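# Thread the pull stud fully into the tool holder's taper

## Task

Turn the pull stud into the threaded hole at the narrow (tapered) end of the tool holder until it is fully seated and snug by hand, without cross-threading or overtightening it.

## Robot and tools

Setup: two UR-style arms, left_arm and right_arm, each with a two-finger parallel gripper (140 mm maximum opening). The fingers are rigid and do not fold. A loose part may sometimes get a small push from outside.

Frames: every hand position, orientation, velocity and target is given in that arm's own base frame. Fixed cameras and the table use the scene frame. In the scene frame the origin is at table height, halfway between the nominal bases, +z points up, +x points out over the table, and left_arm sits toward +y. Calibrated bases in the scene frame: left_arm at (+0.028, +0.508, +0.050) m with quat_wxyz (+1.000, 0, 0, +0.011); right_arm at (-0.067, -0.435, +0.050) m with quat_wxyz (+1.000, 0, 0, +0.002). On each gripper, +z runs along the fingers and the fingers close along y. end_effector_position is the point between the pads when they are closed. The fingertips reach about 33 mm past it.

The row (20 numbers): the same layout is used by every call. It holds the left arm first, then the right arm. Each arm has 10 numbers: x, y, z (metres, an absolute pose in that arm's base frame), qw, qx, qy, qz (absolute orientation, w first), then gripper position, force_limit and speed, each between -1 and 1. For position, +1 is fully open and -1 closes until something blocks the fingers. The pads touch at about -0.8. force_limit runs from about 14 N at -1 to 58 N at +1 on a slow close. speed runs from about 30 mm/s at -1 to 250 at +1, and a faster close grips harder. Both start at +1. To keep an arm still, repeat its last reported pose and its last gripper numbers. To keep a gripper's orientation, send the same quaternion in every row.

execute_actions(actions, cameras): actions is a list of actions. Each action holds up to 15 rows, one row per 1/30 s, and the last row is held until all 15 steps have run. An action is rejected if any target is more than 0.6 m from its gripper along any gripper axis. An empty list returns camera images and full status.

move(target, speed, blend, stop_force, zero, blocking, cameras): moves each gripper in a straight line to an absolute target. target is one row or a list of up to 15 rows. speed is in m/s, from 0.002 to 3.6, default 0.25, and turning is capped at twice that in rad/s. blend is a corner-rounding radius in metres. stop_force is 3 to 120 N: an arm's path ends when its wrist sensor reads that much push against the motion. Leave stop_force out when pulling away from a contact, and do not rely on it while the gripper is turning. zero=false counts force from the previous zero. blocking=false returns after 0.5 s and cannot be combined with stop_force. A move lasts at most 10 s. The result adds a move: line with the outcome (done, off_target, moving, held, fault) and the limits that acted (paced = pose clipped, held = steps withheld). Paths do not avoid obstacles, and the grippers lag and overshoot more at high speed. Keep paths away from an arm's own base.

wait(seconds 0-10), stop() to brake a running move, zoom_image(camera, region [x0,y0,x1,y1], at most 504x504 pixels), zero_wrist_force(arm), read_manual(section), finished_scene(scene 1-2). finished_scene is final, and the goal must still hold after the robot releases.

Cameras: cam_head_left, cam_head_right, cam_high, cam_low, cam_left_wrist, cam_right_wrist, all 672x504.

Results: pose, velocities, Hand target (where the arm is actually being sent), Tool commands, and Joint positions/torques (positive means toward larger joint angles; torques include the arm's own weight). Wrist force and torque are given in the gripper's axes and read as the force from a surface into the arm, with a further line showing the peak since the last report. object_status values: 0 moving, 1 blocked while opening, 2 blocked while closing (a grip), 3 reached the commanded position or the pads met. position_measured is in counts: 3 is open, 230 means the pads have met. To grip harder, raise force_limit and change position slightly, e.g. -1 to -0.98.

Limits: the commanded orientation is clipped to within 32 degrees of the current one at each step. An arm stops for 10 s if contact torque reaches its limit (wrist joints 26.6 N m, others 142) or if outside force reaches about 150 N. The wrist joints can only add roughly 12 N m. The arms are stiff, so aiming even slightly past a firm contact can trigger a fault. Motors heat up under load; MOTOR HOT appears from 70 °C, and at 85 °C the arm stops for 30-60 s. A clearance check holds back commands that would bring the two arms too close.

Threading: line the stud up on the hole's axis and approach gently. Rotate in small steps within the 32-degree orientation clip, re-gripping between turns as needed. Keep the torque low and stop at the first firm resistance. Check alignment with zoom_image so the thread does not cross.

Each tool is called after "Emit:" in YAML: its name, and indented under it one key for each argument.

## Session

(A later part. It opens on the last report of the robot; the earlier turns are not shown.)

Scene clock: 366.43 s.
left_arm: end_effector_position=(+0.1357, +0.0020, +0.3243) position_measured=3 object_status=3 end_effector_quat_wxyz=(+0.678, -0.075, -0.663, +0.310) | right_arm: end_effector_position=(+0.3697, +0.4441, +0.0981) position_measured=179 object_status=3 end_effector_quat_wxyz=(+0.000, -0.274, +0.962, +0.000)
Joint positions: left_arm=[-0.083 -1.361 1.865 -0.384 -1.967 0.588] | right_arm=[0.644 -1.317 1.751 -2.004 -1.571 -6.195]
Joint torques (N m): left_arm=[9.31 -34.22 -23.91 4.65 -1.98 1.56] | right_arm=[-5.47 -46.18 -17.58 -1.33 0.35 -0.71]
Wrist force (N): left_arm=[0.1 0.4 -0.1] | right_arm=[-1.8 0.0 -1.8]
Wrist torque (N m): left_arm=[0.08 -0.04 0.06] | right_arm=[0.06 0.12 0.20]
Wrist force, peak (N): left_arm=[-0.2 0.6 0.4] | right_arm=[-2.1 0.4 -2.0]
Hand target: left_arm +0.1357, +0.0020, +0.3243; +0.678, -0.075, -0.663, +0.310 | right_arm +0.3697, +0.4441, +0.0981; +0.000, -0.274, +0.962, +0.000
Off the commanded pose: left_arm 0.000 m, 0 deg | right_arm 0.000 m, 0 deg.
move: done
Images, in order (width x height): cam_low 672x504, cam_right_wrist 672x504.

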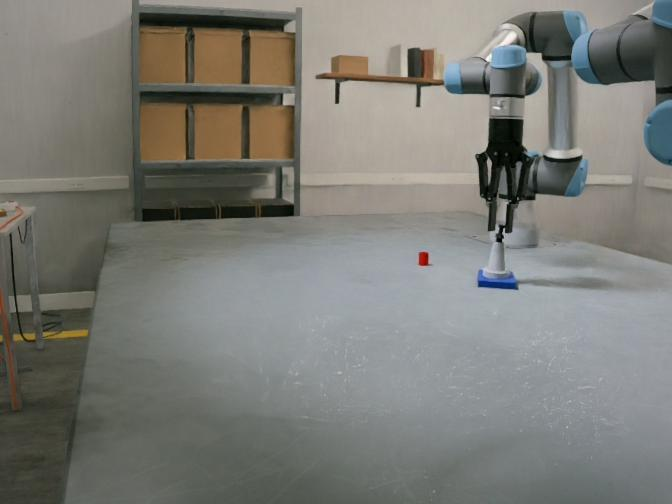

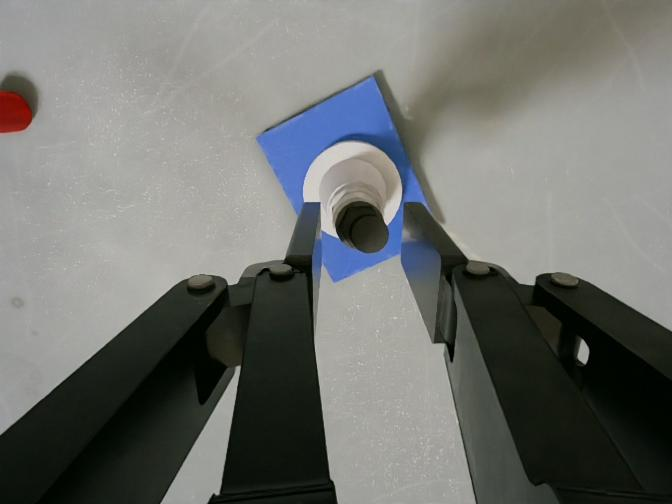

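Emit:
move:
  target: [0.1357,0.0020,0.3243,0.678,-0.075,-0.663,0.310,1,1,1,0.3697,0.4441,0.0981,0,0.2743,-0.9617,0,-0.6,-1,-1]
  speed: 0.05

Emit:
move:
  target: [0.1357,0.0020,0.3243,0.678,-0.075,-0.663,0.310,1,1,1,0.3697,0.4441,0.0890,0,0.2743,-0.9617,0,-0.6,-1,-1]
  speed: 0.01
  stop_force: 10
  cameras: ["cam_low","cam_right_wrist"]

Emit:
zoom_image:
  camera: "cam_low"
  region: [470, 220, 520, 270]

Emit:
zoom_image:
  camera: "cam_right_wrist"
  region: [270, 150, 430, 300]

Scene clock: 384.87 s.
left_arm: end_effector_position=(+0.1357, +0.0020, +0.3243) position_measured=3 object_status=3 end_effector_quat_wxyz=(+0.678, -0.075, -0.663, +0.310) | right_arm: end_effector_position=(+0.3697, +0.4441, +0.0981) position_measured=205 object_status=0 end_effector_quat_wxyz=(+0.000, -0.274, +0.962, +0.000)
Joint positions: left_arm=[-0.083 -1.361 1.865 -0.384 -1.967 0.588] | right_arm=[0.644 -1.317 1.751 -2.004 -1.571 -6.195]
Joint torques (N m): left_arm=[9.89 -34.56 -24.22 4.75 -2.04 1.63] | right_arm=[6.56 -44.35 -26.96 -3.43 -1.71 -0.93]
Wrist force (N): left_arm=[0.4 0.4 0.0] | right_arm=[-1.5 -0.1 -2.0]
Wrist torque (N m): left_arm=[0.08 -0.10 0.06] | right_arm=[0.01 0.07 0.20]
Wrist force, peak (N): left_arm=[-0.6 0.3 0.0] | right_arm=[-1.8 -0.2 -2.1]
Hand target: left_arm +0.1357, +0.0020, +0.3243; +0.678, -0.075, -0.663, +0.310 | right_arm +0.3697, +0.4441, +0.0981; +0.000, -0.274, +0.962, +0.000
Off the commanded pose: left_arm 0.000 m, 0 deg | right_arm 0.000 m, 0 deg.
move: done

Scene clock: 386.47 s.
left_arm: end_effector_position=(+0.1357, +0.0020, +0.3243) position_measured=3 object_status=3 end_effector_quat_wxyz=(+0.678, -0.075, -0.663, +0.310) | right_arm: end_effector_position=(+0.3697, +0.4441, +0.0934) position_measured=205 object_status=3 end_effector_quat_wxyz=(+0.000, -0.274, +0.962, +0.000)
Joint positions: left_arm=[-0.083 -1.361 1.865 -0.384 -1.967 0.588] | right_arm=[0.644 -1.312 1.758 -2.016 -1.571 -6.195]
Joint torques (N m): left_arm=[9.38 -34.15 -24.37 4.85 -2.12 1.68] | right_arm=[5.01 -43.35 -28.65 -0.92 3.35 -1.26]
Wrist force (N): left_arm=[-0.2 0.1 0.1] | right_arm=[-3.5 -4.8 -8.6]
Wrist torque (N m): left_arm=[0.01 0.04 0.06] | right_arm=[0.27 0.13 0.20]
Wrist force, peak (N): left_arm=[-0.1 0.5 -0.3] | right_arm=[-3.5 -4.4 -15.7]
Hand target: left_arm +0.1357, +0.0020, +0.3243; +0.678, -0.075, -0.663, +0.310 | right_arm +0.3697, +0.4441, +0.0934; +0.000, -0.274, +0.962, +0.000
Off the commanded pose: left_arm 0.000 m, 0 deg | right_arm 0.004 m, 0 deg.
move: contact (right_arm)
Images, in order (width x height): cam_low 672x504, cam_right_wrist 672x504.

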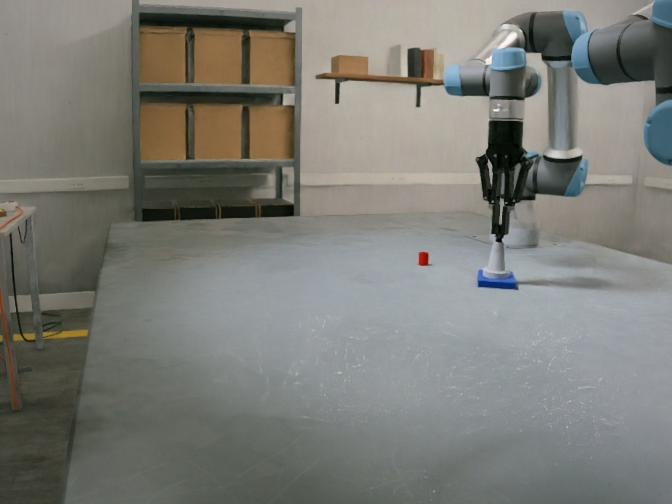

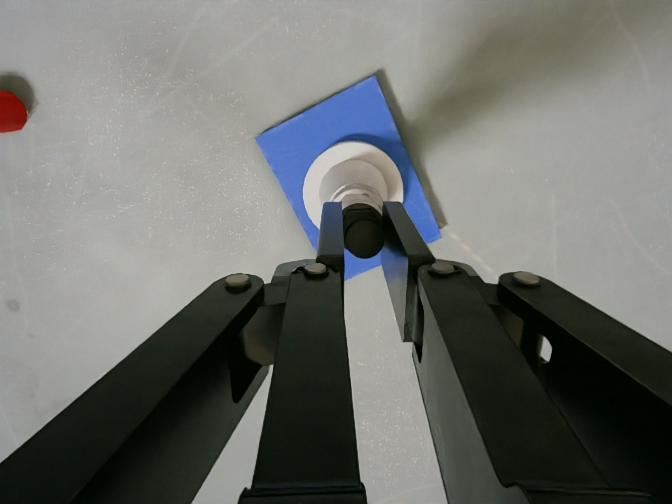

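Scaled by 10.080 from the camera's 672x504 image, which has a finer 960x720 frame.

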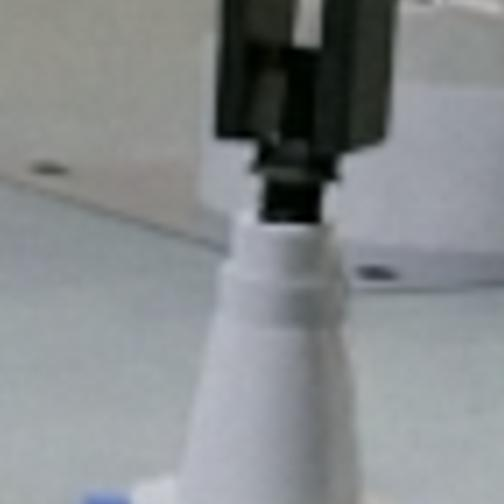

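Scaled by 3.150 from the camera's 672x504 image, which has a finer 960x720 frame.

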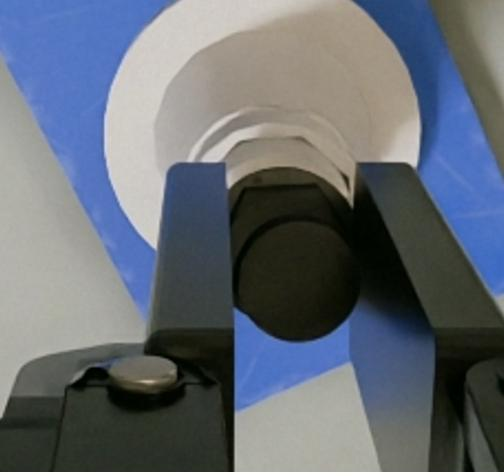

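Emit:
move:
  target: [0.1357,0.0020,0.3243,0.678,-0.075,-0.663,0.310,1,1,1,0.3697,0.4441,0.0900,0,0.2743,-0.9617,0,-0.6,-1,-1]
  speed: 0.005
  stop_force: 12
  cameras: ["cam_low","cam_right_wrist"]

Emit:
zoom_image:
  camera: "cam_low"
  region: [470, 220, 520, 270]

Emit:
zoom_image:
  camera: "cam_right_wrist"
  region: [270, 150, 430, 300]

Scene clock: 398.40 s.
left_arm: end_effector_position=(+0.1357, +0.0020, +0.3243) position_measured=3 object_status=3 end_effector_quat_wxyz=(+0.678, -0.075, -0.663, +0.310) | right_arm: end_effector_position=(+0.3698, +0.4442, +0.0929) position_measured=205 object_status=3 end_effector_quat_wxyz=(+0.000, -0.274, +0.962, +0.000)
Joint positions: left_arm=[-0.083 -1.361 1.865 -0.384 -1.967 0.588] | right_arm=[0.644 -1.312 1.759 -2.018 -1.571 -6.195]
Joint torques (N m): left_arm=[9.55 -33.64 -23.89 4.78 -1.98 1.48] | right_arm=[-1.79 -38.18 -24.9 -0.3 3.37 -1.37]
Wrist force (N): left_arm=[0.1 0.3 0.2] | right_arm=[-1.7 -8.5 -18.2]
Wrist torque (N m): left_arm=[0.07 -0.03 0.06] | right_arm=[0.44 0.07 0.22]
Wrist force, peak (N): left_arm=[-0.3 0.6 0.1] | right_arm=[-0.6 -9.1 -24.3]
Hand target: left_arm +0.1357, +0.0020, +0.3243; +0.678, -0.075, -0.663, +0.310 | right_arm +0.3698, +0.4442, +0.0929; +0.000, -0.274, +0.962, +0.000
Off the commanded pose: left_arm 0.000 m, 0 deg | right_arm 0.003 m, 0 deg.
move: contact (right_arm)
Images, in order (width x height): cam_low 672x504, cam_right_wrist 672x504.

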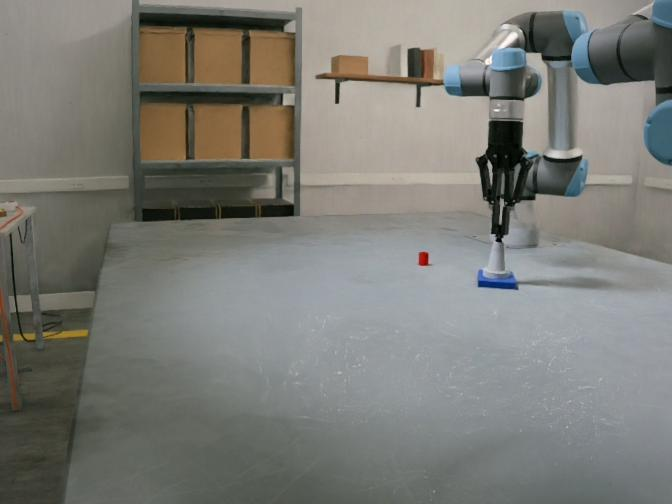

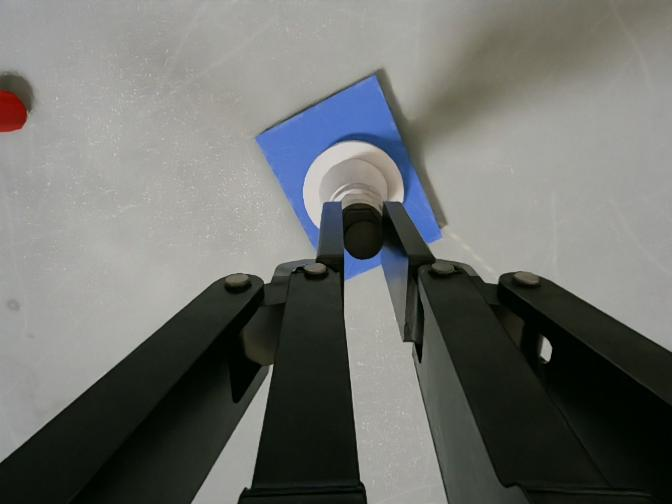

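Scaled by 10.080 from the camera's 672x504 image, which has a finer 960x720 frame.

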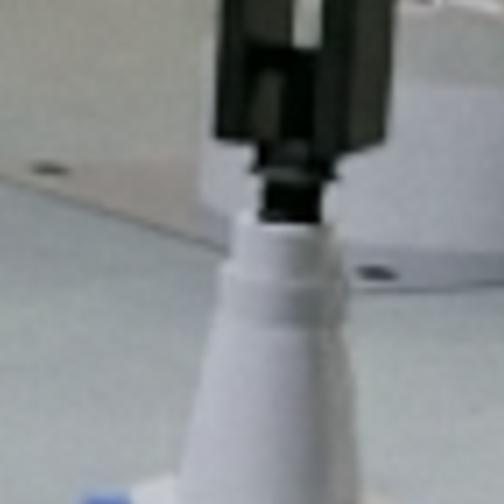

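Scaled by 3.150 from the camera's 672x504 image, which has a finer 960x720 frame.

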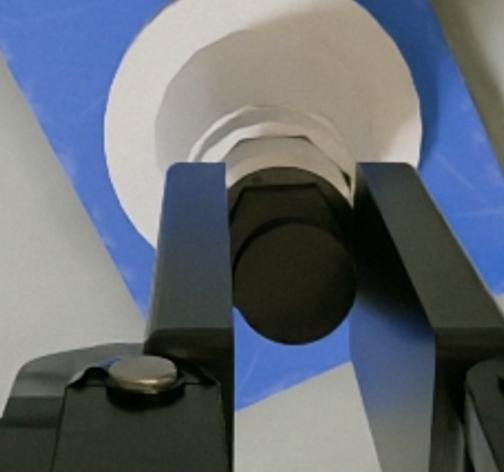

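Emit:
move:
  target:
    - [0.1357,0.0020,0.3243,0.678,-0.075,-0.663,0.310,1,1,1,0.3697,0.4443,0.0981,0,0.2743,-0.9617,0,-0.6,-1,-1]
    - [0.1357,0.0020,0.3243,0.678,-0.075,-0.663,0.310,1,1,1,0.3697,0.4443,0.0981,0,0.2743,-0.9617,0,-0.38,-1,-1]
    - [0.1357,0.0020,0.3243,0.678,-0.075,-0.663,0.310,1,1,1,0.3697,0.4443,0.0981,0,-0.4851,-0.8745,0,-0.38,-1,-1]
    - [0.1357,0.0020,0.3243,0.678,-0.075,-0.663,0.310,1,1,1,0.3697,0.4443,0.0981,0,-0.4851,-0.8745,0,-0.61,-1,-1]
  speed: [0.05,0.5,0.5,0.5]

Emit:
move:
  target: [0.1357,0.0020,0.3243,0.678,-0.075,-0.663,0.310,1,1,1,0.3697,0.4443,0.0890,0,-0.4851,-0.8745,0,-0.61,-1,-1]
  speed: 0.008
  stop_force: 10
  cameras: ["cam_low","cam_right_wrist"]

Emit:
zoom_image:
  camera: "cam_low"
  region: [470, 220, 520, 270]

Emit:
zoom_image:
  camera: "cam_right_wrist"
  region: [270, 150, 430, 300]

Scene clock: 428.37 s.
left_arm: end_effector_position=(+0.1357, +0.0020, +0.3243) position_measured=3 object_status=3 end_effector_quat_wxyz=(+0.678, -0.075, -0.663, +0.310) | right_arm: end_effector_position=(+0.3697, +0.4443, +0.0981) position_measured=206 object_status=0 end_effector_quat_wxyz=(+0.000, +0.485, +0.874, +0.000)
Joint positions: left_arm=[-0.083 -1.361 1.865 -0.384 -1.967 0.588] | right_arm=[0.644 -1.317 1.75 -2.004 -1.571 -4.626]
Joint torques (N m): left_arm=[9.02 -33.11 -23.77 4.89 -1.93 1.59] | right_arm=[8.79 -21.66 -33.01 -1.36 1.51 1.36]
Wrist force (N): left_arm=[0.0 0.3 0.0] | right_arm=[-1.7 0.5 -1.9]
Wrist torque (N m): left_arm=[0.07 -0.01 0.06] | right_arm=[0.16 0.05 0.34]
Wrist force, peak (N): left_arm=[-0.7 -0.2 0.2] | right_arm=[-1.8 -8.5 -18.4]
Hand target: left_arm +0.1357, +0.0020, +0.3243; +0.678, -0.075, -0.663, +0.310 | right_arm +0.3697, +0.4443, +0.0981; +0.000, +0.485, +0.874, +0.000
Off the commanded pose: left_arm 0.000 m, 0 deg | right_arm 0.000 m, 0 deg.
move: done

Scene clock: 430.10 s.
left_arm: end_effector_position=(+0.1357, +0.0020, +0.3243) position_measured=3 object_status=3 end_effector_quat_wxyz=(+0.678, -0.075, -0.663, +0.310) | right_arm: end_effector_position=(+0.3697, +0.4443, +0.0932) position_measured=206 object_status=3 end_effector_quat_wxyz=(+0.000, +0.485, +0.874, +0.000)
Joint positions: left_arm=[-0.083 -1.361 1.865 -0.384 -1.967 0.588] | right_arm=[0.644 -1.312 1.757 -2.017 -1.571 -4.626]
Joint torques (N m): left_arm=[9.45 -34.02 -23.59 4.79 -2.02 1.55] | right_arm=[7.85 -41.89 -27.52 -0.11 1.63 1.43]
Wrist force (N): left_arm=[-0.1 0.1 -0.1] | right_arm=[-1.7 3.0 -10.8]
Wrist torque (N m): left_arm=[0.02 0.02 0.06] | right_arm=[0.14 0.08 0.32]
Wrist force, peak (N): left_arm=[-0.2 0.5 0.2] | right_arm=[-1.3 2.4 -18.1]
Hand target: left_arm +0.1357, +0.0020, +0.3243; +0.678, -0.075, -0.663, +0.310 | right_arm +0.3697, +0.4443, +0.0933; +0.000, +0.485, +0.874, +0.000
Off the commanded pose: left_arm 0.000 m, 0 deg | right_arm 0.004 m, 0 deg.
move: contact (right_arm)
Images, in order (width x height): cam_low 672x504, cam_right_wrist 672x504.

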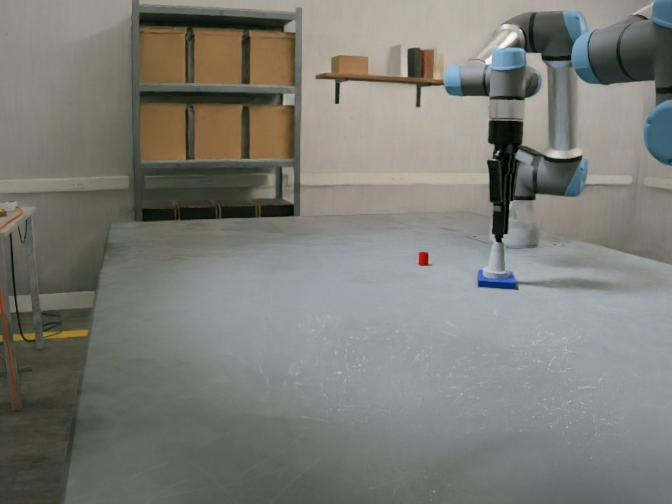

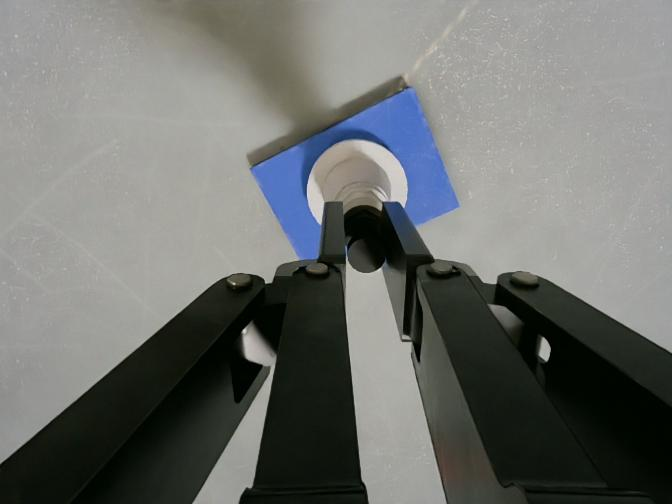

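Scaled by 10.080 from the camera's 672x504 image, which has a finer 960x720 frame.

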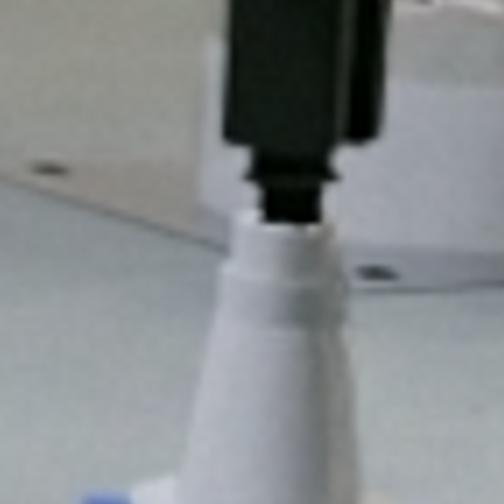

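Scaled by 3.150 from the camera's 672x504 image, which has a finer 960x720 frame.

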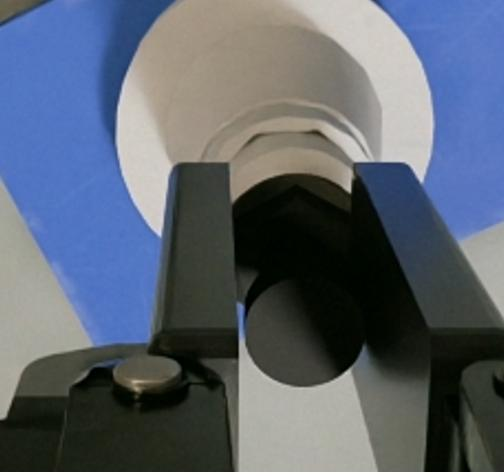

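Emit:
move:
  target: [0.1357,0.0020,0.3243,0.678,-0.075,-0.663,0.310,1,1,1,0.3697,0.4443,0.0936,0,-0.4851,-0.8745,0,-1,0.2,-1]
  speed: 0.02

Emit:
move:
  target: [0.1357,0.0020,0.3243,0.678,-0.075,-0.663,0.310,1,1,1,0.3697,0.4443,0.0933,0,-0.9893,0.1455,0,-1,0.2,-1]
  speed: 0.4

Emit:
move:
  target: [0.1357,0.0020,0.3243,0.678,-0.075,-0.663,0.310,1,1,1,0.3697,0.4443,0.0930,0,-0.2272,0.9738,0,-1,0.2,-1]
  speed: 0.4
  cameras: ["cam_low","cam_right_wrist"]

Emit:
zoom_image:
  camera: "cam_right_wrist"
  region: [270, 150, 430, 300]

Scene clock: 440.43 s.
left_arm: end_effector_position=(+0.1357, +0.0020, +0.3243) position_measured=3 object_status=3 end_effector_quat_wxyz=(+0.678, -0.075, -0.663, +0.310) | right_arm: end_effector_position=(+0.3697, +0.4443, +0.0936) position_measured=211 object_status=0 end_effector_quat_wxyz=(+0.000, +0.485, +0.874, +0.000)
Joint positions: left_arm=[-0.083 -1.361 1.865 -0.384 -1.967 0.588] | right_arm=[0.644 -1.312 1.757 -2.015 -1.571 -4.626]
Joint torques (N m): left_arm=[9.18 -34.54 -23.9 4.77 -2 1.59] | right_arm=[8.21 -43.34 -25.54 2.01 1.49 1.36]
Wrist force (N): left_arm=[0.0 0.2 0.0] | right_arm=[-1.1 8.8 -6.7]
Wrist torque (N m): left_arm=[0.05 0.00 0.06] | right_arm=[-0.23 0.14 0.33]
Wrist force, peak (N): left_arm=[-0.3 0.5 0.1] | right_arm=[-1.7 7.5 -12.8]
Hand target: left_arm +0.1357, +0.0020, +0.3243; +0.678, -0.075, -0.663, +0.310 | right_arm +0.3697, +0.4443, +0.0936; +0.000, +0.485, +0.874, +0.000
Off the commanded pose: left_arm 0.000 m, 0 deg | right_arm 0.000 m, 0 deg.
move: done

Scene clock: 444.00 s.
left_arm: end_effector_position=(+0.1357, +0.0020, +0.3243) position_measured=3 object_status=3 end_effector_quat_wxyz=(+0.678, -0.075, -0.663, +0.310) | right_arm: end_effector_position=(+0.3697, +0.4443, +0.0933) position_measured=211 object_status=2 end_effector_quat_wxyz=(+0.000, +0.989, -0.145, +0.000)
Joint positions: left_arm=[-0.083 -1.361 1.865 -0.384 -1.967 0.588] | right_arm=[0.644 -1.312 1.757 -2.016 -1.571 -2.206]
Joint torques (N m): left_arm=[9.3 -33.92 -23.82 4.95 -2.04 1.65] | right_arm=[1.65 -5.78 -14.94 5.19 -3.02 0.64]
Wrist force (N): left_arm=[0.3 0.2 0.0] | right_arm=[-0.1 -10.7 -29.6]
Wrist torque (N m): left_arm=[0.04 -0.07 0.06] | right_arm=[0.74 0.18 0.22]
Wrist force, peak (N): left_arm=[0.0 0.7 0.1] | right_arm=[3.5 -1.8 -36.7]
Hand target: left_arm +0.1357, +0.0020, +0.3243; +0.678, -0.075, -0.663, +0.310 | right_arm +0.3697, +0.4443, +0.0933; +0.000, +0.989, -0.146, +0.000
Off the commanded pose: left_arm 0.000 m, 0 deg | right_arm 0.000 m, 0 deg.
move: done

Scene clock: 447.53 s.
left_arm: end_effector_position=(+0.1357, +0.0020, +0.3243) position_measured=3 object_status=3 end_effector_quat_wxyz=(+0.678, -0.075, -0.663, +0.310) | right_arm: end_effector_position=(+0.3697, +0.4443, +0.0930) position_measured=211 object_status=2 end_effector_quat_wxyz=(+0.000, -0.227, +0.974, +0.000)
Joint positions: left_arm=[-0.083 -1.361 1.865 -0.384 -1.967 0.588] | right_arm=[0.644 -1.312 1.758 -2.017 -1.571 0.185]
Joint torques (N m): left_arm=[9.67 -33.67 -23.87 4.87 -2.01 1.56] | right_arm=[12.03 7.86 -3.96 4.88 1.05 0.74]
Wrist force (N): left_arm=[0.2 0.3 0.1] | right_arm=[-10.6 -5.1 -56.3]
Wrist torque (N m): left_arm=[0.07 -0.05 0.06] | right_arm=[0.33 -0.08 0.19]
Wrist force, peak (N): left_arm=[0.0 0.6 0.2] | right_arm=[-12.9 -4.1 -58.3]
Hand target: left_arm +0.1357, +0.0020, +0.3243; +0.678, -0.075, -0.663, +0.310 | right_arm +0.3697, +0.4443, +0.0930; +0.000, -0.227, +0.974, +0.000
Off the commanded pose: left_arm 0.000 m, 0 deg | right_arm 0.000 m, 0 deg.
move: done
Images, in order (width x height): cam_low 672x504, cam_right_wrist 672x504.

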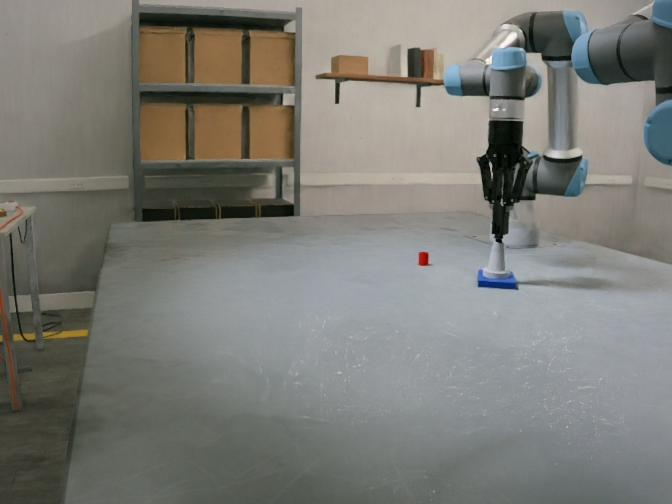

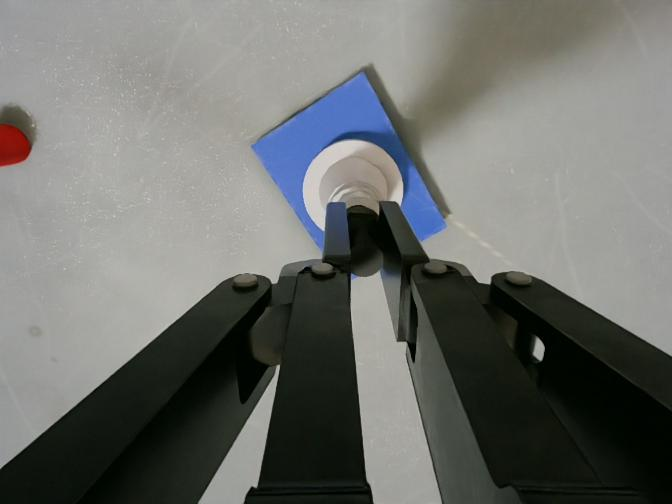

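Scaled by 3.150 from the camera's 672x504 image, which has a finer 960x720 frame.

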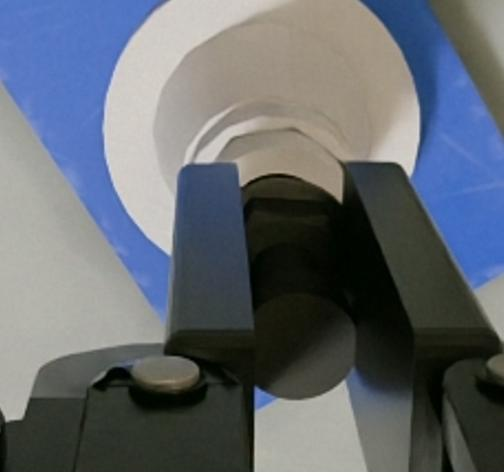

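Emit:
move:
  target: [0.1357,0.0020,0.3243,0.678,-0.075,-0.663,0.310,1,1,1,0.3697,0.4443,0.0936,0,-0.2272,0.9738,0,-1,0.2,-1]
  speed: 0.02

Emit:
move:
  target: [0.1357,0.0020,0.3243,0.678,-0.075,-0.663,0.310,1,1,1,0.3697,0.4443,0.0936,0,0.5701,0.8216,0,-1,0.2,-1]
  speed: 0.4

Scene clock: 455.57 s.
left_arm: end_effector_position=(+0.1357, +0.0020, +0.3243) position_measured=3 object_status=3 end_effector_quat_wxyz=(+0.678, -0.075, -0.663, +0.310) | right_arm: end_effector_position=(+0.3696, +0.4443, +0.0935) position_measured=211 object_status=2 end_effector_quat_wxyz=(+0.000, -0.227, +0.974, +0.000)
Joint positions: left_arm=[-0.083 -1.361 1.865 -0.384 -1.967 0.588] | right_arm=[0.644 -1.312 1.757 -2.015 -1.571 0.186]
Joint torques (N m): left_arm=[9.05 -33.9 -24.04 4.62 -2.09 1.58] | right_arm=[10.81 -29.79 -16.71 0.79 3.15 1.34]
Wrist force (N): left_arm=[0.1 0.1 0.2] | right_arm=[-4.9 -4.9 -33.0]
Wrist torque (N m): left_arm=[0.01 -0.02 0.06] | right_arm=[0.26 -0.09 0.27]
Wrist force, peak (N): left_arm=[0.5 0.4 -0.1] | right_arm=[-10.6 -5.1 -56.5]
Hand target: left_arm +0.1357, +0.0020, +0.3243; +0.678, -0.075, -0.663, +0.310 | right_arm +0.3697, +0.4443, +0.0936; +0.000, -0.227, +0.974, +0.000
Off the commanded pose: left_arm 0.000 m, 0 deg | right_arm 0.000 m, 0 deg.
move: done

Scene clock: 458.20 s.
left_arm: end_effector_position=(+0.1357, +0.0020, +0.3243) position_measured=3 object_status=3 end_effector_quat_wxyz=(+0.678, -0.075, -0.663, +0.310) | right_arm: end_effector_position=(+0.3697, +0.4443, +0.0937) position_measured=211 object_status=2 end_effector_quat_wxyz=(+0.000, +0.570, +0.822, +0.000)
Joint positions: left_arm=[-0.083 -1.361 1.865 -0.384 -1.967 0.588] | right_arm=[0.644 -1.312 1.757 -2.015 -1.571 1.857]
Joint torques (N m): left_arm=[9.34 -33.32 -23.91 4.89 -2.03 1.53] | right_arm=[9.54 -12.5 -19.41 4.23 -0.8 0.71]
Wrist force (N): left_arm=[0.1 -0.3 0.3] | right_arm=[4.7 11.2 -16.0]
Wrist torque (N m): left_arm=[-0.06 -0.02 0.06] | right_arm=[-0.66 -0.11 0.34]
Wrist force, peak (N): left_arm=[-0.1 0.6 -0.3] | right_arm=[-5.0 -4.7 -32.4]
Hand target: left_arm +0.1357, +0.0020, +0.3243; +0.678, -0.075, -0.663, +0.310 | right_arm +0.3697, +0.4443, +0.0936; +0.000, +0.570, +0.822, +0.000
Off the commanded pose: left_arm 0.000 m, 0 deg | right_arm 0.000 m, 0 deg.
move: done

Emit:
move:
  target: [0.1357,0.0020,0.3243,0.678,-0.075,-0.663,0.310,1,1,1,0.3699,0.4446,0.0936,0,0.9888,0.1494,0,-1,0.2,-1]
  speed: 0.4

Scene clock: 466.10 s.
left_arm: end_effector_position=(+0.1357, +0.0020, +0.3243) position_measured=3 object_status=3 end_effector_quat_wxyz=(+0.678, -0.075, -0.663, +0.310) | right_arm: end_effector_position=(+0.3699, +0.4446, +0.0936) position_measured=211 object_status=2 end_effector_quat_wxyz=(+0.000, +0.989, +0.150, +0.000)
Joint positions: left_arm=[-0.083 -1.361 1.865 -0.384 -1.967 0.588] | right_arm=[0.644 -1.312 1.756 -2.015 -1.571 3.486]
Joint torques (N m): left_arm=[9.73 -33.48 -23.05 4.86 -2.05 1.43] | right_arm=[6.46 -11.83 -19.05 2.6 -0.73 0.79]
Wrist force (N): left_arm=[0.1 0.2 0.0] | right_arm=[5.8 0.5 -22.9]
Wrist torque (N m): left_arm=[0.04 -0.04 0.06] | right_arm=[-0.20 0.06 0.23]
Wrist force, peak (N): left_arm=[-0.4 0.5 0.1] | right_arm=[4.1 6.5 -25.4]
Hand target: left_arm +0.1357, +0.0020, +0.3243; +0.678, -0.075, -0.663, +0.310 | right_arm +0.3699, +0.4446, +0.0936; +0.000, +0.989, +0.149, +0.000
Off the commanded pose: left_arm 0.000 m, 0 deg | right_arm 0.000 m, 0 deg.
move: done

Emit:
move:
  target: [0.1357,0.0020,0.3243,0.678,-0.075,-0.663,0.310,1,1,1,0.3702,0.4447,0.0936,0,0.8188,-0.5741,0,-1,0.2,-1]
  speed: 0.4

Emit:
move:
  target: [0.1357,0.0020,0.3243,0.678,-0.075,-0.663,0.310,1,1,1,0.3702,0.4447,0.0936,0,0.3811,-0.9245,0,-1,0.2,-1]
  speed: 0.4
  cameras: ["cam_low","cam_right_wrist"]

Emit:
zoom_image:
  camera: "cam_low"
  region: [470, 220, 520, 270]

Emit:
zoom_image:
  camera: "cam_right_wrist"
  region: [270, 150, 430, 300]

Scene clock: 479.27 s.
left_arm: end_effector_position=(+0.1357, +0.0020, +0.3243) position_measured=3 object_status=3 end_effector_quat_wxyz=(+0.678, -0.075, -0.663, +0.310) | right_arm: end_effector_position=(+0.3702, +0.4447, +0.0936) position_measured=211 object_status=2 end_effector_quat_wxyz=(+0.000, +0.819, -0.574, +0.000)
Joint positions: left_arm=[-0.083 -1.361 1.865 -0.384 -1.967 0.588] | right_arm=[0.644 -1.311 1.755 -2.015 -1.571 5.009]
Joint torques (N m): left_arm=[9.41 -32.82 -23.94 4.84 -2.07 1.37] | right_arm=[10.75 -11.02 -14.89 5.65 -0.28 0.67]
Wrist force (N): left_arm=[0.2 0.1 0.0] | right_arm=[-5.6 -14.9 -20.0]
Wrist torque (N m): left_arm=[0.02 -0.06 0.06] | right_arm=[0.68 -0.05 0.29]
Wrist force, peak (N): left_arm=[0.1 0.6 -0.2] | right_arm=[-5.7 -14.4 -20.6]
Hand target: left_arm +0.1357, +0.0020, +0.3243; +0.678, -0.075, -0.663, +0.310 | right_arm +0.3702, +0.4447, +0.0936; +0.000, +0.819, -0.574, +0.000
Off the commanded pose: left_arm 0.000 m, 0 deg | right_arm 0.000 m, 0 deg.
move: done

Scene clock: 481.23 s.
left_arm: end_effector_position=(+0.1357, +0.0020, +0.3243) position_measured=3 object_status=3 end_effector_quat_wxyz=(+0.678, -0.075, -0.663, +0.310) | right_arm: end_effector_position=(+0.3702, +0.4447, +0.0937) position_measured=211 object_status=2 end_effector_quat_wxyz=(+0.000, -0.381, +0.924, +0.000)
Joint positions: left_arm=[-0.083 -1.361 1.865 -0.384 -1.967 0.588] | right_arm=[0.644 -1.311 1.755 -2.015 -1.571 6.145]
Joint torques (N m): left_arm=[9.48 -33.49 -23.11 4.86 -1.99 1.54] | right_arm=[12.35 -4.28 -14.58 4.29 0.85 0.85]
Wrist force (N): left_arm=[0.0 0.3 0.0] | right_arm=[-8.1 -7.3 -33.0]
Wrist torque (N m): left_arm=[0.06 -0.01 0.06] | right_arm=[0.19 -0.06 0.28]
Wrist force, peak (N): left_arm=[-0.3 0.5 -0.1] | right_arm=[-9.9 -5.7 -35.1]
Hand target: left_arm +0.1357, +0.0020, +0.3243; +0.678, -0.075, -0.663, +0.310 | right_arm +0.3702, +0.4447, +0.0936; +0.000, -0.381, +0.925, +0.000
Off the commanded pose: left_arm 0.000 m, 0 deg | right_arm 0.000 m, 0 deg.
move: done
Images, in order (width x height): cam_low 672x504, cam_right_wrist 672x504.

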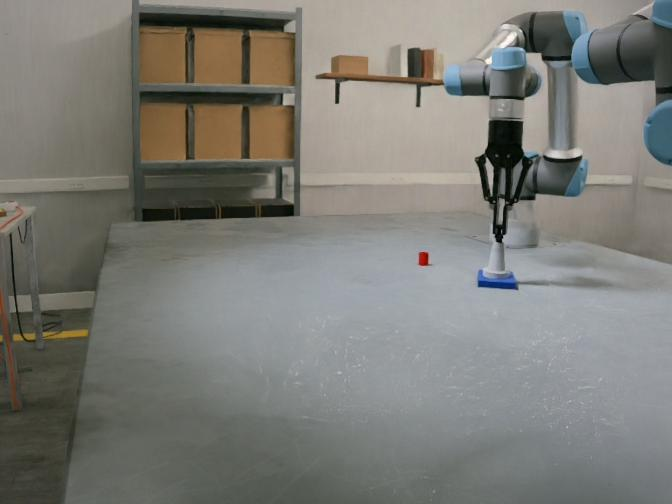

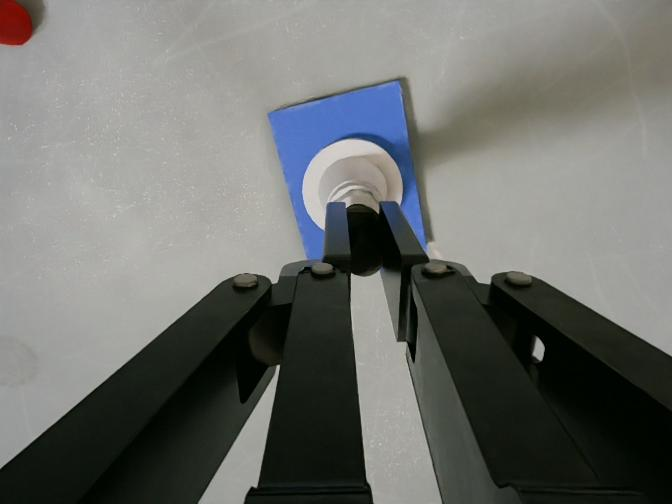

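Scaled by 10.080 from the camera's 672x504 image, which has a finer 960x720 frame.

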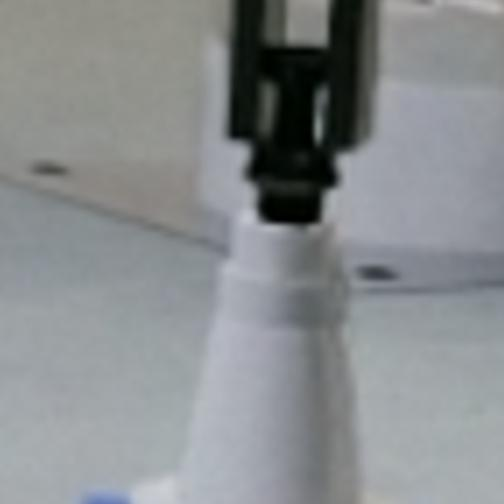

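Scaled by 3.150 from the camera's 672x504 image, which has a finer 960x720 frame.

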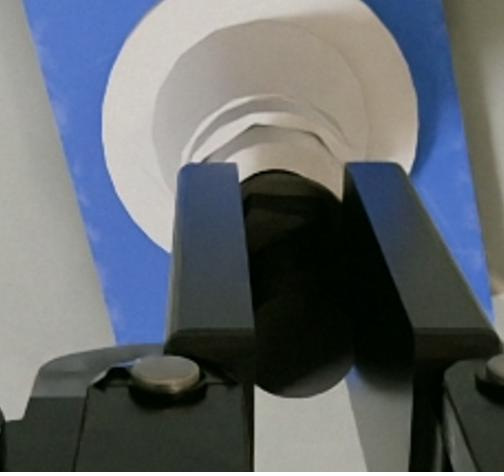

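Emit:
move:
  target:
    - [0.1357,0.0020,0.3243,0.678,-0.075,-0.663,0.310,1,1,1,0.3700,0.4445,0.0940,0,0.3811,-0.9245,0,-1,0.2,-1]
    - [0.1357,0.0020,0.3243,0.678,-0.075,-0.663,0.310,1,1,1,0.3700,0.4445,0.0940,0,0.3811,-0.9245,0,-0.3,-1,-1]
  speed: 0.02

Emit:
move:
  target:
    - [0.1357,0.0020,0.3243,0.678,-0.075,-0.663,0.310,1,1,1,0.3700,0.4445,0.2000,0,0.3811,-0.9245,0,-0.3,-1,-1]
    - [0.3,-0.08,0.3800,0,0.11,0.994,0,-0.25,-1,0,0.40,0.10,0.25,0,0.3811,-0.9245,0,-0.3,-1,-1]
    - [0.40,-0.25,0.26,0,0.11,0.994,0,-0.25,-1,0,0.40,0.0,0.25,0,0.3811,-0.9245,0,-0.3,-1,-1]
  speed: [0.15,0.35,0.35]
  cameras: ["cam_low","cam_head_left","cam_left_wrist","cam_high"]

Emit:
zoom_image:
  camera: "cam_low"
  region: [460, 210, 530, 300]

Scene clock: 549.67 s.
left_arm: end_effector_position=(+0.1357, +0.0020, +0.3243) position_measured=3 object_status=3 end_effector_quat_wxyz=(+0.678, -0.075, -0.663, +0.310) | right_arm: end_effector_position=(+0.3700, +0.4445, +0.0940) position_measured=167 object_status=0 end_effector_quat_wxyz=(+0.000, -0.381, +0.925, +0.000)
Joint positions: left_arm=[-0.083 -1.361 1.865 -0.384 -1.967 0.588] | right_arm=[0.644 -1.312 1.755 -2.014 -1.571 6.145]
Joint torques (N m): left_arm=[9.96 -32.49 -23.92 4.83 -2.03 1.59] | right_arm=[-8.75 -45.55 -33.4 -4.29 -1.9 -0.36]
Wrist force (N): left_arm=[0.0 0.1 0.1] | right_arm=[-2.0 -0.9 -1.3]
Wrist torque (N m): left_arm=[0.02 0.00 0.06] | right_arm=[-0.12 0.18 0.33]
Wrist force, peak (N): left_arm=[-0.2 0.6 0.1] | right_arm=[-7.6 -7.6 -36.9]
Hand target: left_arm +0.1357, +0.0020, +0.3243; +0.678, -0.075, -0.663, +0.310 | right_arm +0.3700, +0.4445, +0.0940; +0.000, -0.381, +0.925, +0.000
Off the commanded pose: left_arm 0.000 m, 0 deg | right_arm 0.000 m, 0 deg.
move: done

Scene clock: 555.80 s.
left_arm: end_effector_position=(+0.3999, -0.2500, +0.2601) position_measured=160 object_status=3 end_effector_quat_wxyz=(+0.000, +0.110, +0.994, +0.000) | right_arm: end_effector_position=(+0.4000, +0.0001, +0.2500) position_measured=167 object_status=3 end_effector_quat_wxyz=(+0.000, -0.381, +0.925, +0.000)
Joint positions: left_arm=[-0.845 -1.663 1.7 -1.608 -1.571 -0.625] | right_arm=[-0.34 -1.844 1.871 -1.598 -1.571 5.162]
Joint torques (N m): left_arm=[9.1 -13.12 -20.12 -2.57 1.62 1.83] | right_arm=[-1.92 -2.12 -35.08 -4.23 0.62 -0.15]
Wrist force (N): left_arm=[-1.9 3.7 -3.4] | right_arm=[-2.5 -0.8 -1.4]
Wrist torque (N m): left_arm=[0.55 -0.33 -0.15] | right_arm=[-0.13 0.30 0.29]
Wrist force, peak (N): left_arm=[0.4 6.1 -5.8] | right_arm=[-1.8 -1.3 -3.1]
Hand target: left_arm +0.4000, -0.2500, +0.2600; +0.000, +0.110, +0.994, +0.000 | right_arm +0.4000, +0.0000, +0.2500; +0.000, -0.381, +0.925, +0.000
Off the commanded pose: left_arm 0.000 m, 0 deg | right_arm 0.000 m, 0 deg.
move: done
Images, in order (width x height): cam_head_left 672x504, cam_high 672x504, cam_low 672x504, cam_left_wrist 672x504.

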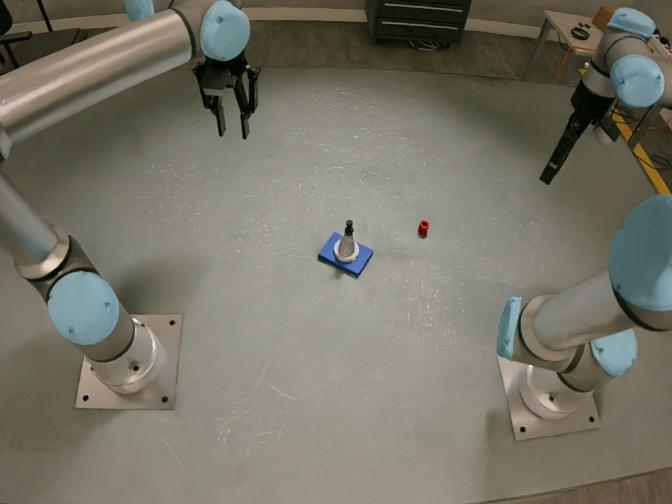

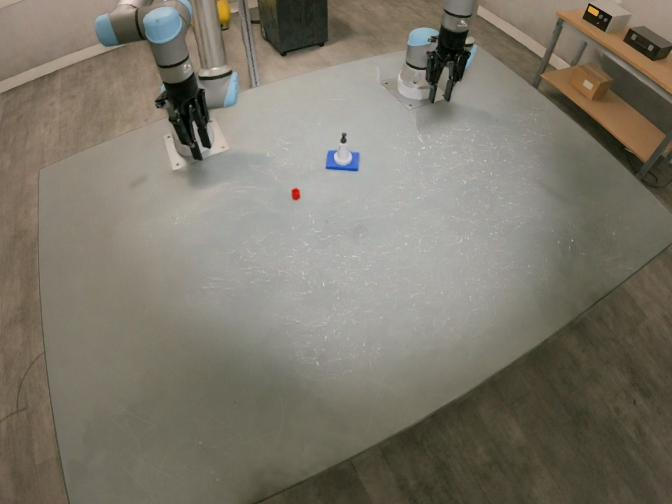

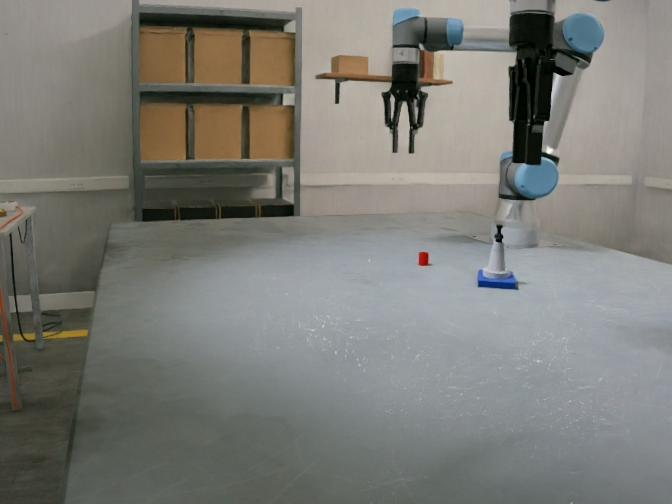

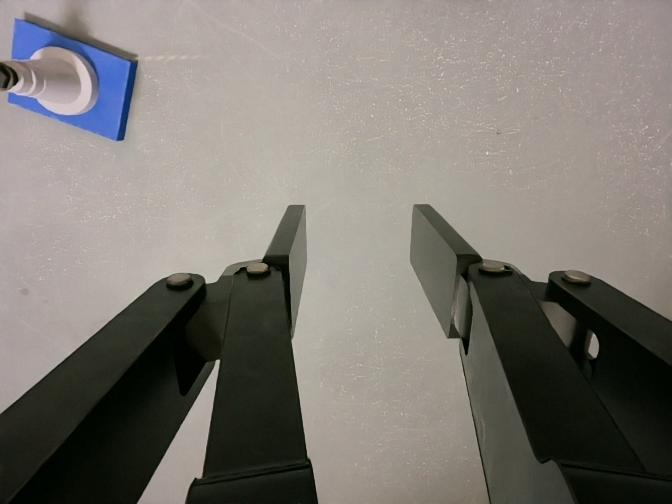

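Scaled by 5.600 from the camera's 672x504 image, which has a finer 960x720 frame.

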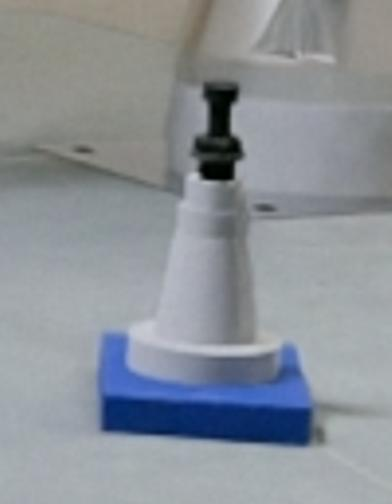

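Emit:
move:
  target:
    - [0.33,-0.38,0.24,0,-0.9041,0.4274,0,-0.25,-1,0,0.40,0.0,0.25,0,0.3811,-0.9245,0,-0.3,-1,-1]
    - [0.262,-0.503,0.20,0,-0.6613,-0.7501,0,-0.25,-1,0,0.40,0.0,0.25,0,0.3811,-0.9245,0,-0.3,-1,-1]
    - [0.262,-0.503,0.14,0,-0.6613,-0.7501,0,-0.25,-1,0,0.40,0.0,0.25,0,0.3811,-0.9245,0,-0.3,-1,-1]
  speed: [0.8,0.8,0.15]
  cameras: ["cam_left_wrist"]

Emit:
zoom_image:
  camera: "cam_left_wrist"
  region: [240, 120, 440, 300]

Scene clock: 570.47 s.
left_arm: end_effector_position=(+0.2620, -0.5030, +0.1400) position_measured=160 object_status=3 end_effector_quat_wxyz=(+0.000, +0.661, +0.750, +0.000) | right_arm: end_effector_position=(+0.4000, +0.0000, +0.2500) position_measured=167 object_status=3 end_effector_quat_wxyz=(+0.000, -0.381, +0.925, +0.000)
Joint positions: left_arm=[-1.328 -1.379 1.713 -1.905 -1.571 -6.166] | right_arm=[-0.34 -1.844 1.871 -1.598 -1.571 5.161]
Joint torques (N m): left_arm=[9.75 -41.2 -21.56 -1.81 -1.89 -1.74] | right_arm=[-7.7 -1.49 -35.79 -4.08 -1.79 -0.74]
Wrist force (N): left_arm=[-2.2 3.5 -3.3] | right_arm=[-2.3 -0.8 -1.1]
Wrist torque (N m): left_arm=[0.49 -0.30 -0.23] | right_arm=[-0.13 0.27 0.28]
Wrist force, peak (N): left_arm=[-1.9 3.6 -6.1] | right_arm=[-2.7 -1.0 -1.3]
Hand target: left_arm +0.2620, -0.5030, +0.1400; +0.000, +0.661, +0.750, +0.000 | right_arm +0.4000, +0.0000, +0.2500; +0.000, -0.381, +0.925, +0.000
Off the commanded pose: left_arm 0.000 m, 0 deg | right_arm 0.000 m, 0 deg.
move: done
Images, in order (width x height): cam_left_wrist 672x504.

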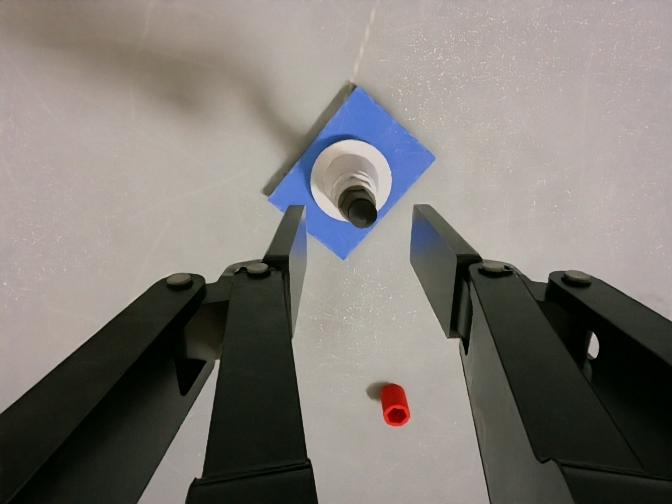

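Scaled by 2.520 from the camera's 672x504 image, which has a finer 960x720 frame.

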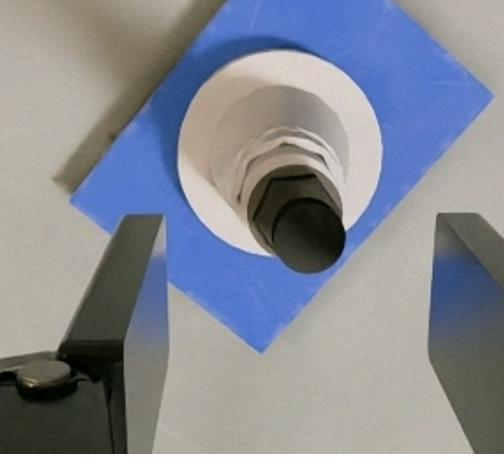

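Emit:
move:
  target:
    - [0.2630,-0.4994,0.14,0,-0.6613,-0.7501,0,-0.25,-1,0,0.40,0.0,0.25,0,0.3811,-0.9245,0,-0.3,-1,-1]
    - [0.2630,-0.4994,0.106,0,-0.6613,-0.7501,0,-0.25,-1,0,0.40,0.0,0.25,0,0.3811,-0.9245,0,-0.3,-1,-1]
    - [0.2630,-0.4994,0.106,0,-0.6613,-0.7501,0,-0.61,-1,-1,0.40,0.0,0.25,0,0.3811,-0.9245,0,-0.3,-1,-1]
  speed: 0.08

Emit:
move:
  target: [0.2630,-0.4994,0.09,0,-0.6613,-0.7501,0,-0.61,-1,-1,0.40,0.0,0.25,0,0.3811,-0.9245,0,-0.3,-1,-1]
  speed: 0.008
  stop_force: 6
  cameras: ["cam_left_wrist","cam_low"]

Emit:
zoom_image:
  camera: "cam_left_wrist"
  region: [270, 150, 430, 300]

Emit:
zoom_image:
  camera: "cam_low"
  region: [470, 220, 520, 270]

Scene clock: 592.97 s.
left_arm: end_effector_position=(+0.2630, -0.4994, +0.1060) position_measured=206 object_status=0 end_effector_quat_wxyz=(+0.000, +0.661, +0.750, +0.000) | right_arm: end_effector_position=(+0.4000, +0.0000, +0.2500) position_measured=167 object_status=3 end_effector_quat_wxyz=(+0.000, -0.381, +0.925, +0.000)
Joint positions: left_arm=[-1.324 -1.355 1.777 -1.992 -1.571 -6.163] | right_arm=[-0.34 -1.844 1.871 -1.598 -1.571 5.161]
Joint torques (N m): left_arm=[-6.87 -42.59 -29.75 -1.84 -0.35 -1.52] | right_arm=[-7.67 -1.58 -34.8 -3.96 -1.78 -0.7]
Wrist force (N): left_arm=[-2.0 3.3 -2.9] | right_arm=[-2.5 -0.8 -1.3]
Wrist torque (N m): left_arm=[0.43 -0.32 -0.26] | right_arm=[-0.13 0.30 0.28]
Wrist force, peak (N): left_arm=[-2.1 3.5 -5.3] | right_arm=[-2.7 -1.1 -1.4]
Hand target: left_arm +0.2630, -0.4994, +0.1060; +0.000, +0.661, +0.750, +0.000 | right_arm +0.4000, +0.0000, +0.2500; +0.000, -0.381, +0.925, +0.000
Off the commanded pose: left_arm 0.000 m, 0 deg | right_arm 0.000 m, 0 deg.
move: done

Scene clock: 595.60 s.
left_arm: end_effector_position=(+0.2630, -0.4994, +0.0933) position_measured=206 object_status=3 end_effector_quat_wxyz=(+0.000, +0.661, +0.750, +0.000) | right_arm: end_effector_position=(+0.4000, +0.0000, +0.2500) position_measured=167 object_status=3 end_effector_quat_wxyz=(+0.000, -0.381, +0.925, +0.000)
Joint positions: left_arm=[-1.324 -1.342 1.796 -2.025 -1.571 -6.163] | right_arm=[-0.34 -1.844 1.871 -1.598 -1.571 5.161]
Joint torques (N m): left_arm=[-6.74 -39.13 -27.16 0.45 0.15 -1.59] | right_arm=[-7.99 -1.57 -34.4 -3.96 -1.61 -0.61]
Wrist force (N): left_arm=[-1.5 4.0 -9.7] | right_arm=[-2.3 -0.9 -1.4]
Wrist torque (N m): left_arm=[0.41 -0.32 -0.26] | right_arm=[-0.15 0.27 0.28]
Wrist force, peak (N): left_arm=[1.3 4.8 -17.2] | right_arm=[-2.6 -1.0 -1.4]
Hand target: left_arm +0.2630, -0.4994, +0.0933; +0.000, +0.661, +0.750, +0.000 | right_arm +0.4000, +0.0000, +0.2500; +0.000, -0.381, +0.925, +0.000
Off the commanded pose: left_arm 0.003 m, 0 deg | right_arm 0.000 m, 0 deg.
move: contact (left_arm)
Images, in order (width x height): cam_low 672x504, cam_left_wrist 672x504.

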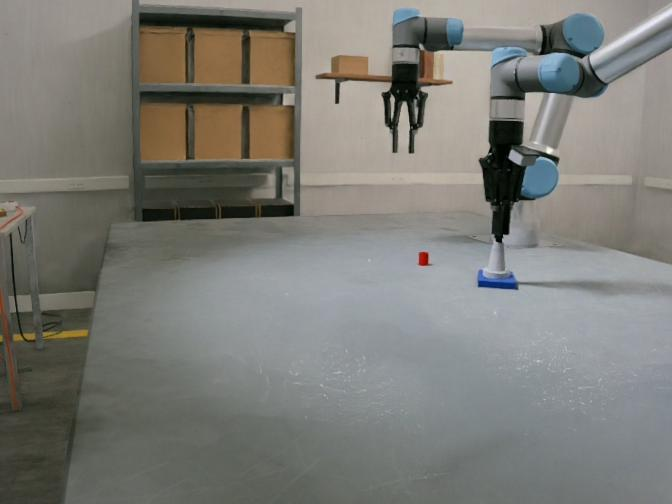

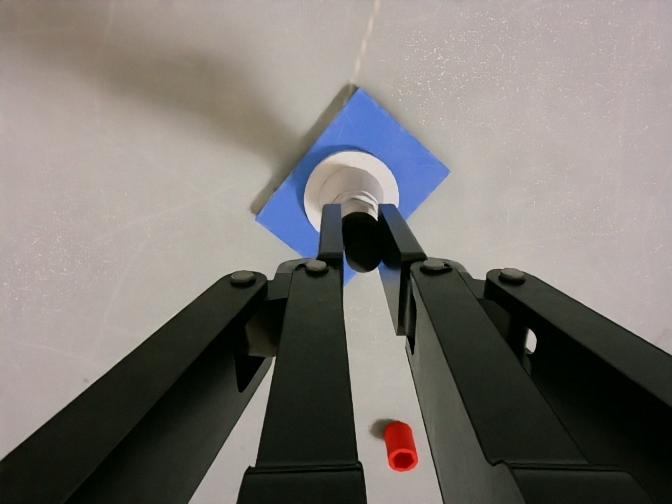

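Scaled by 3.150 from the camera's 672x504 image, which has a finer 960x720 frame.

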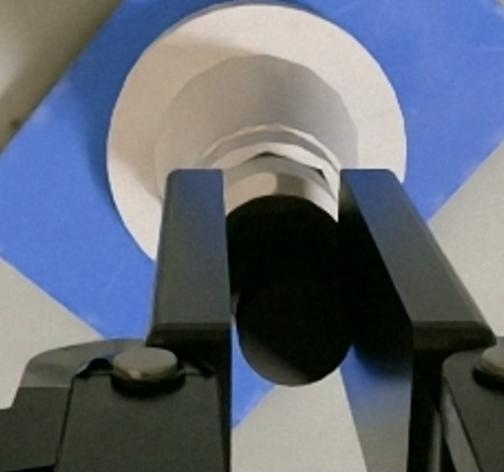

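Scaled by 10.080 from the camera's 672x504 image, which has a finer 960x720 frame.

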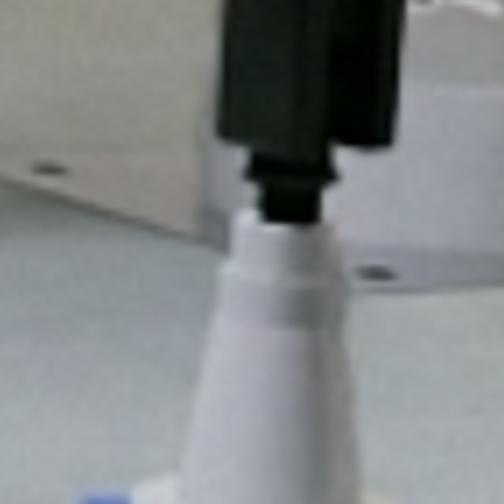

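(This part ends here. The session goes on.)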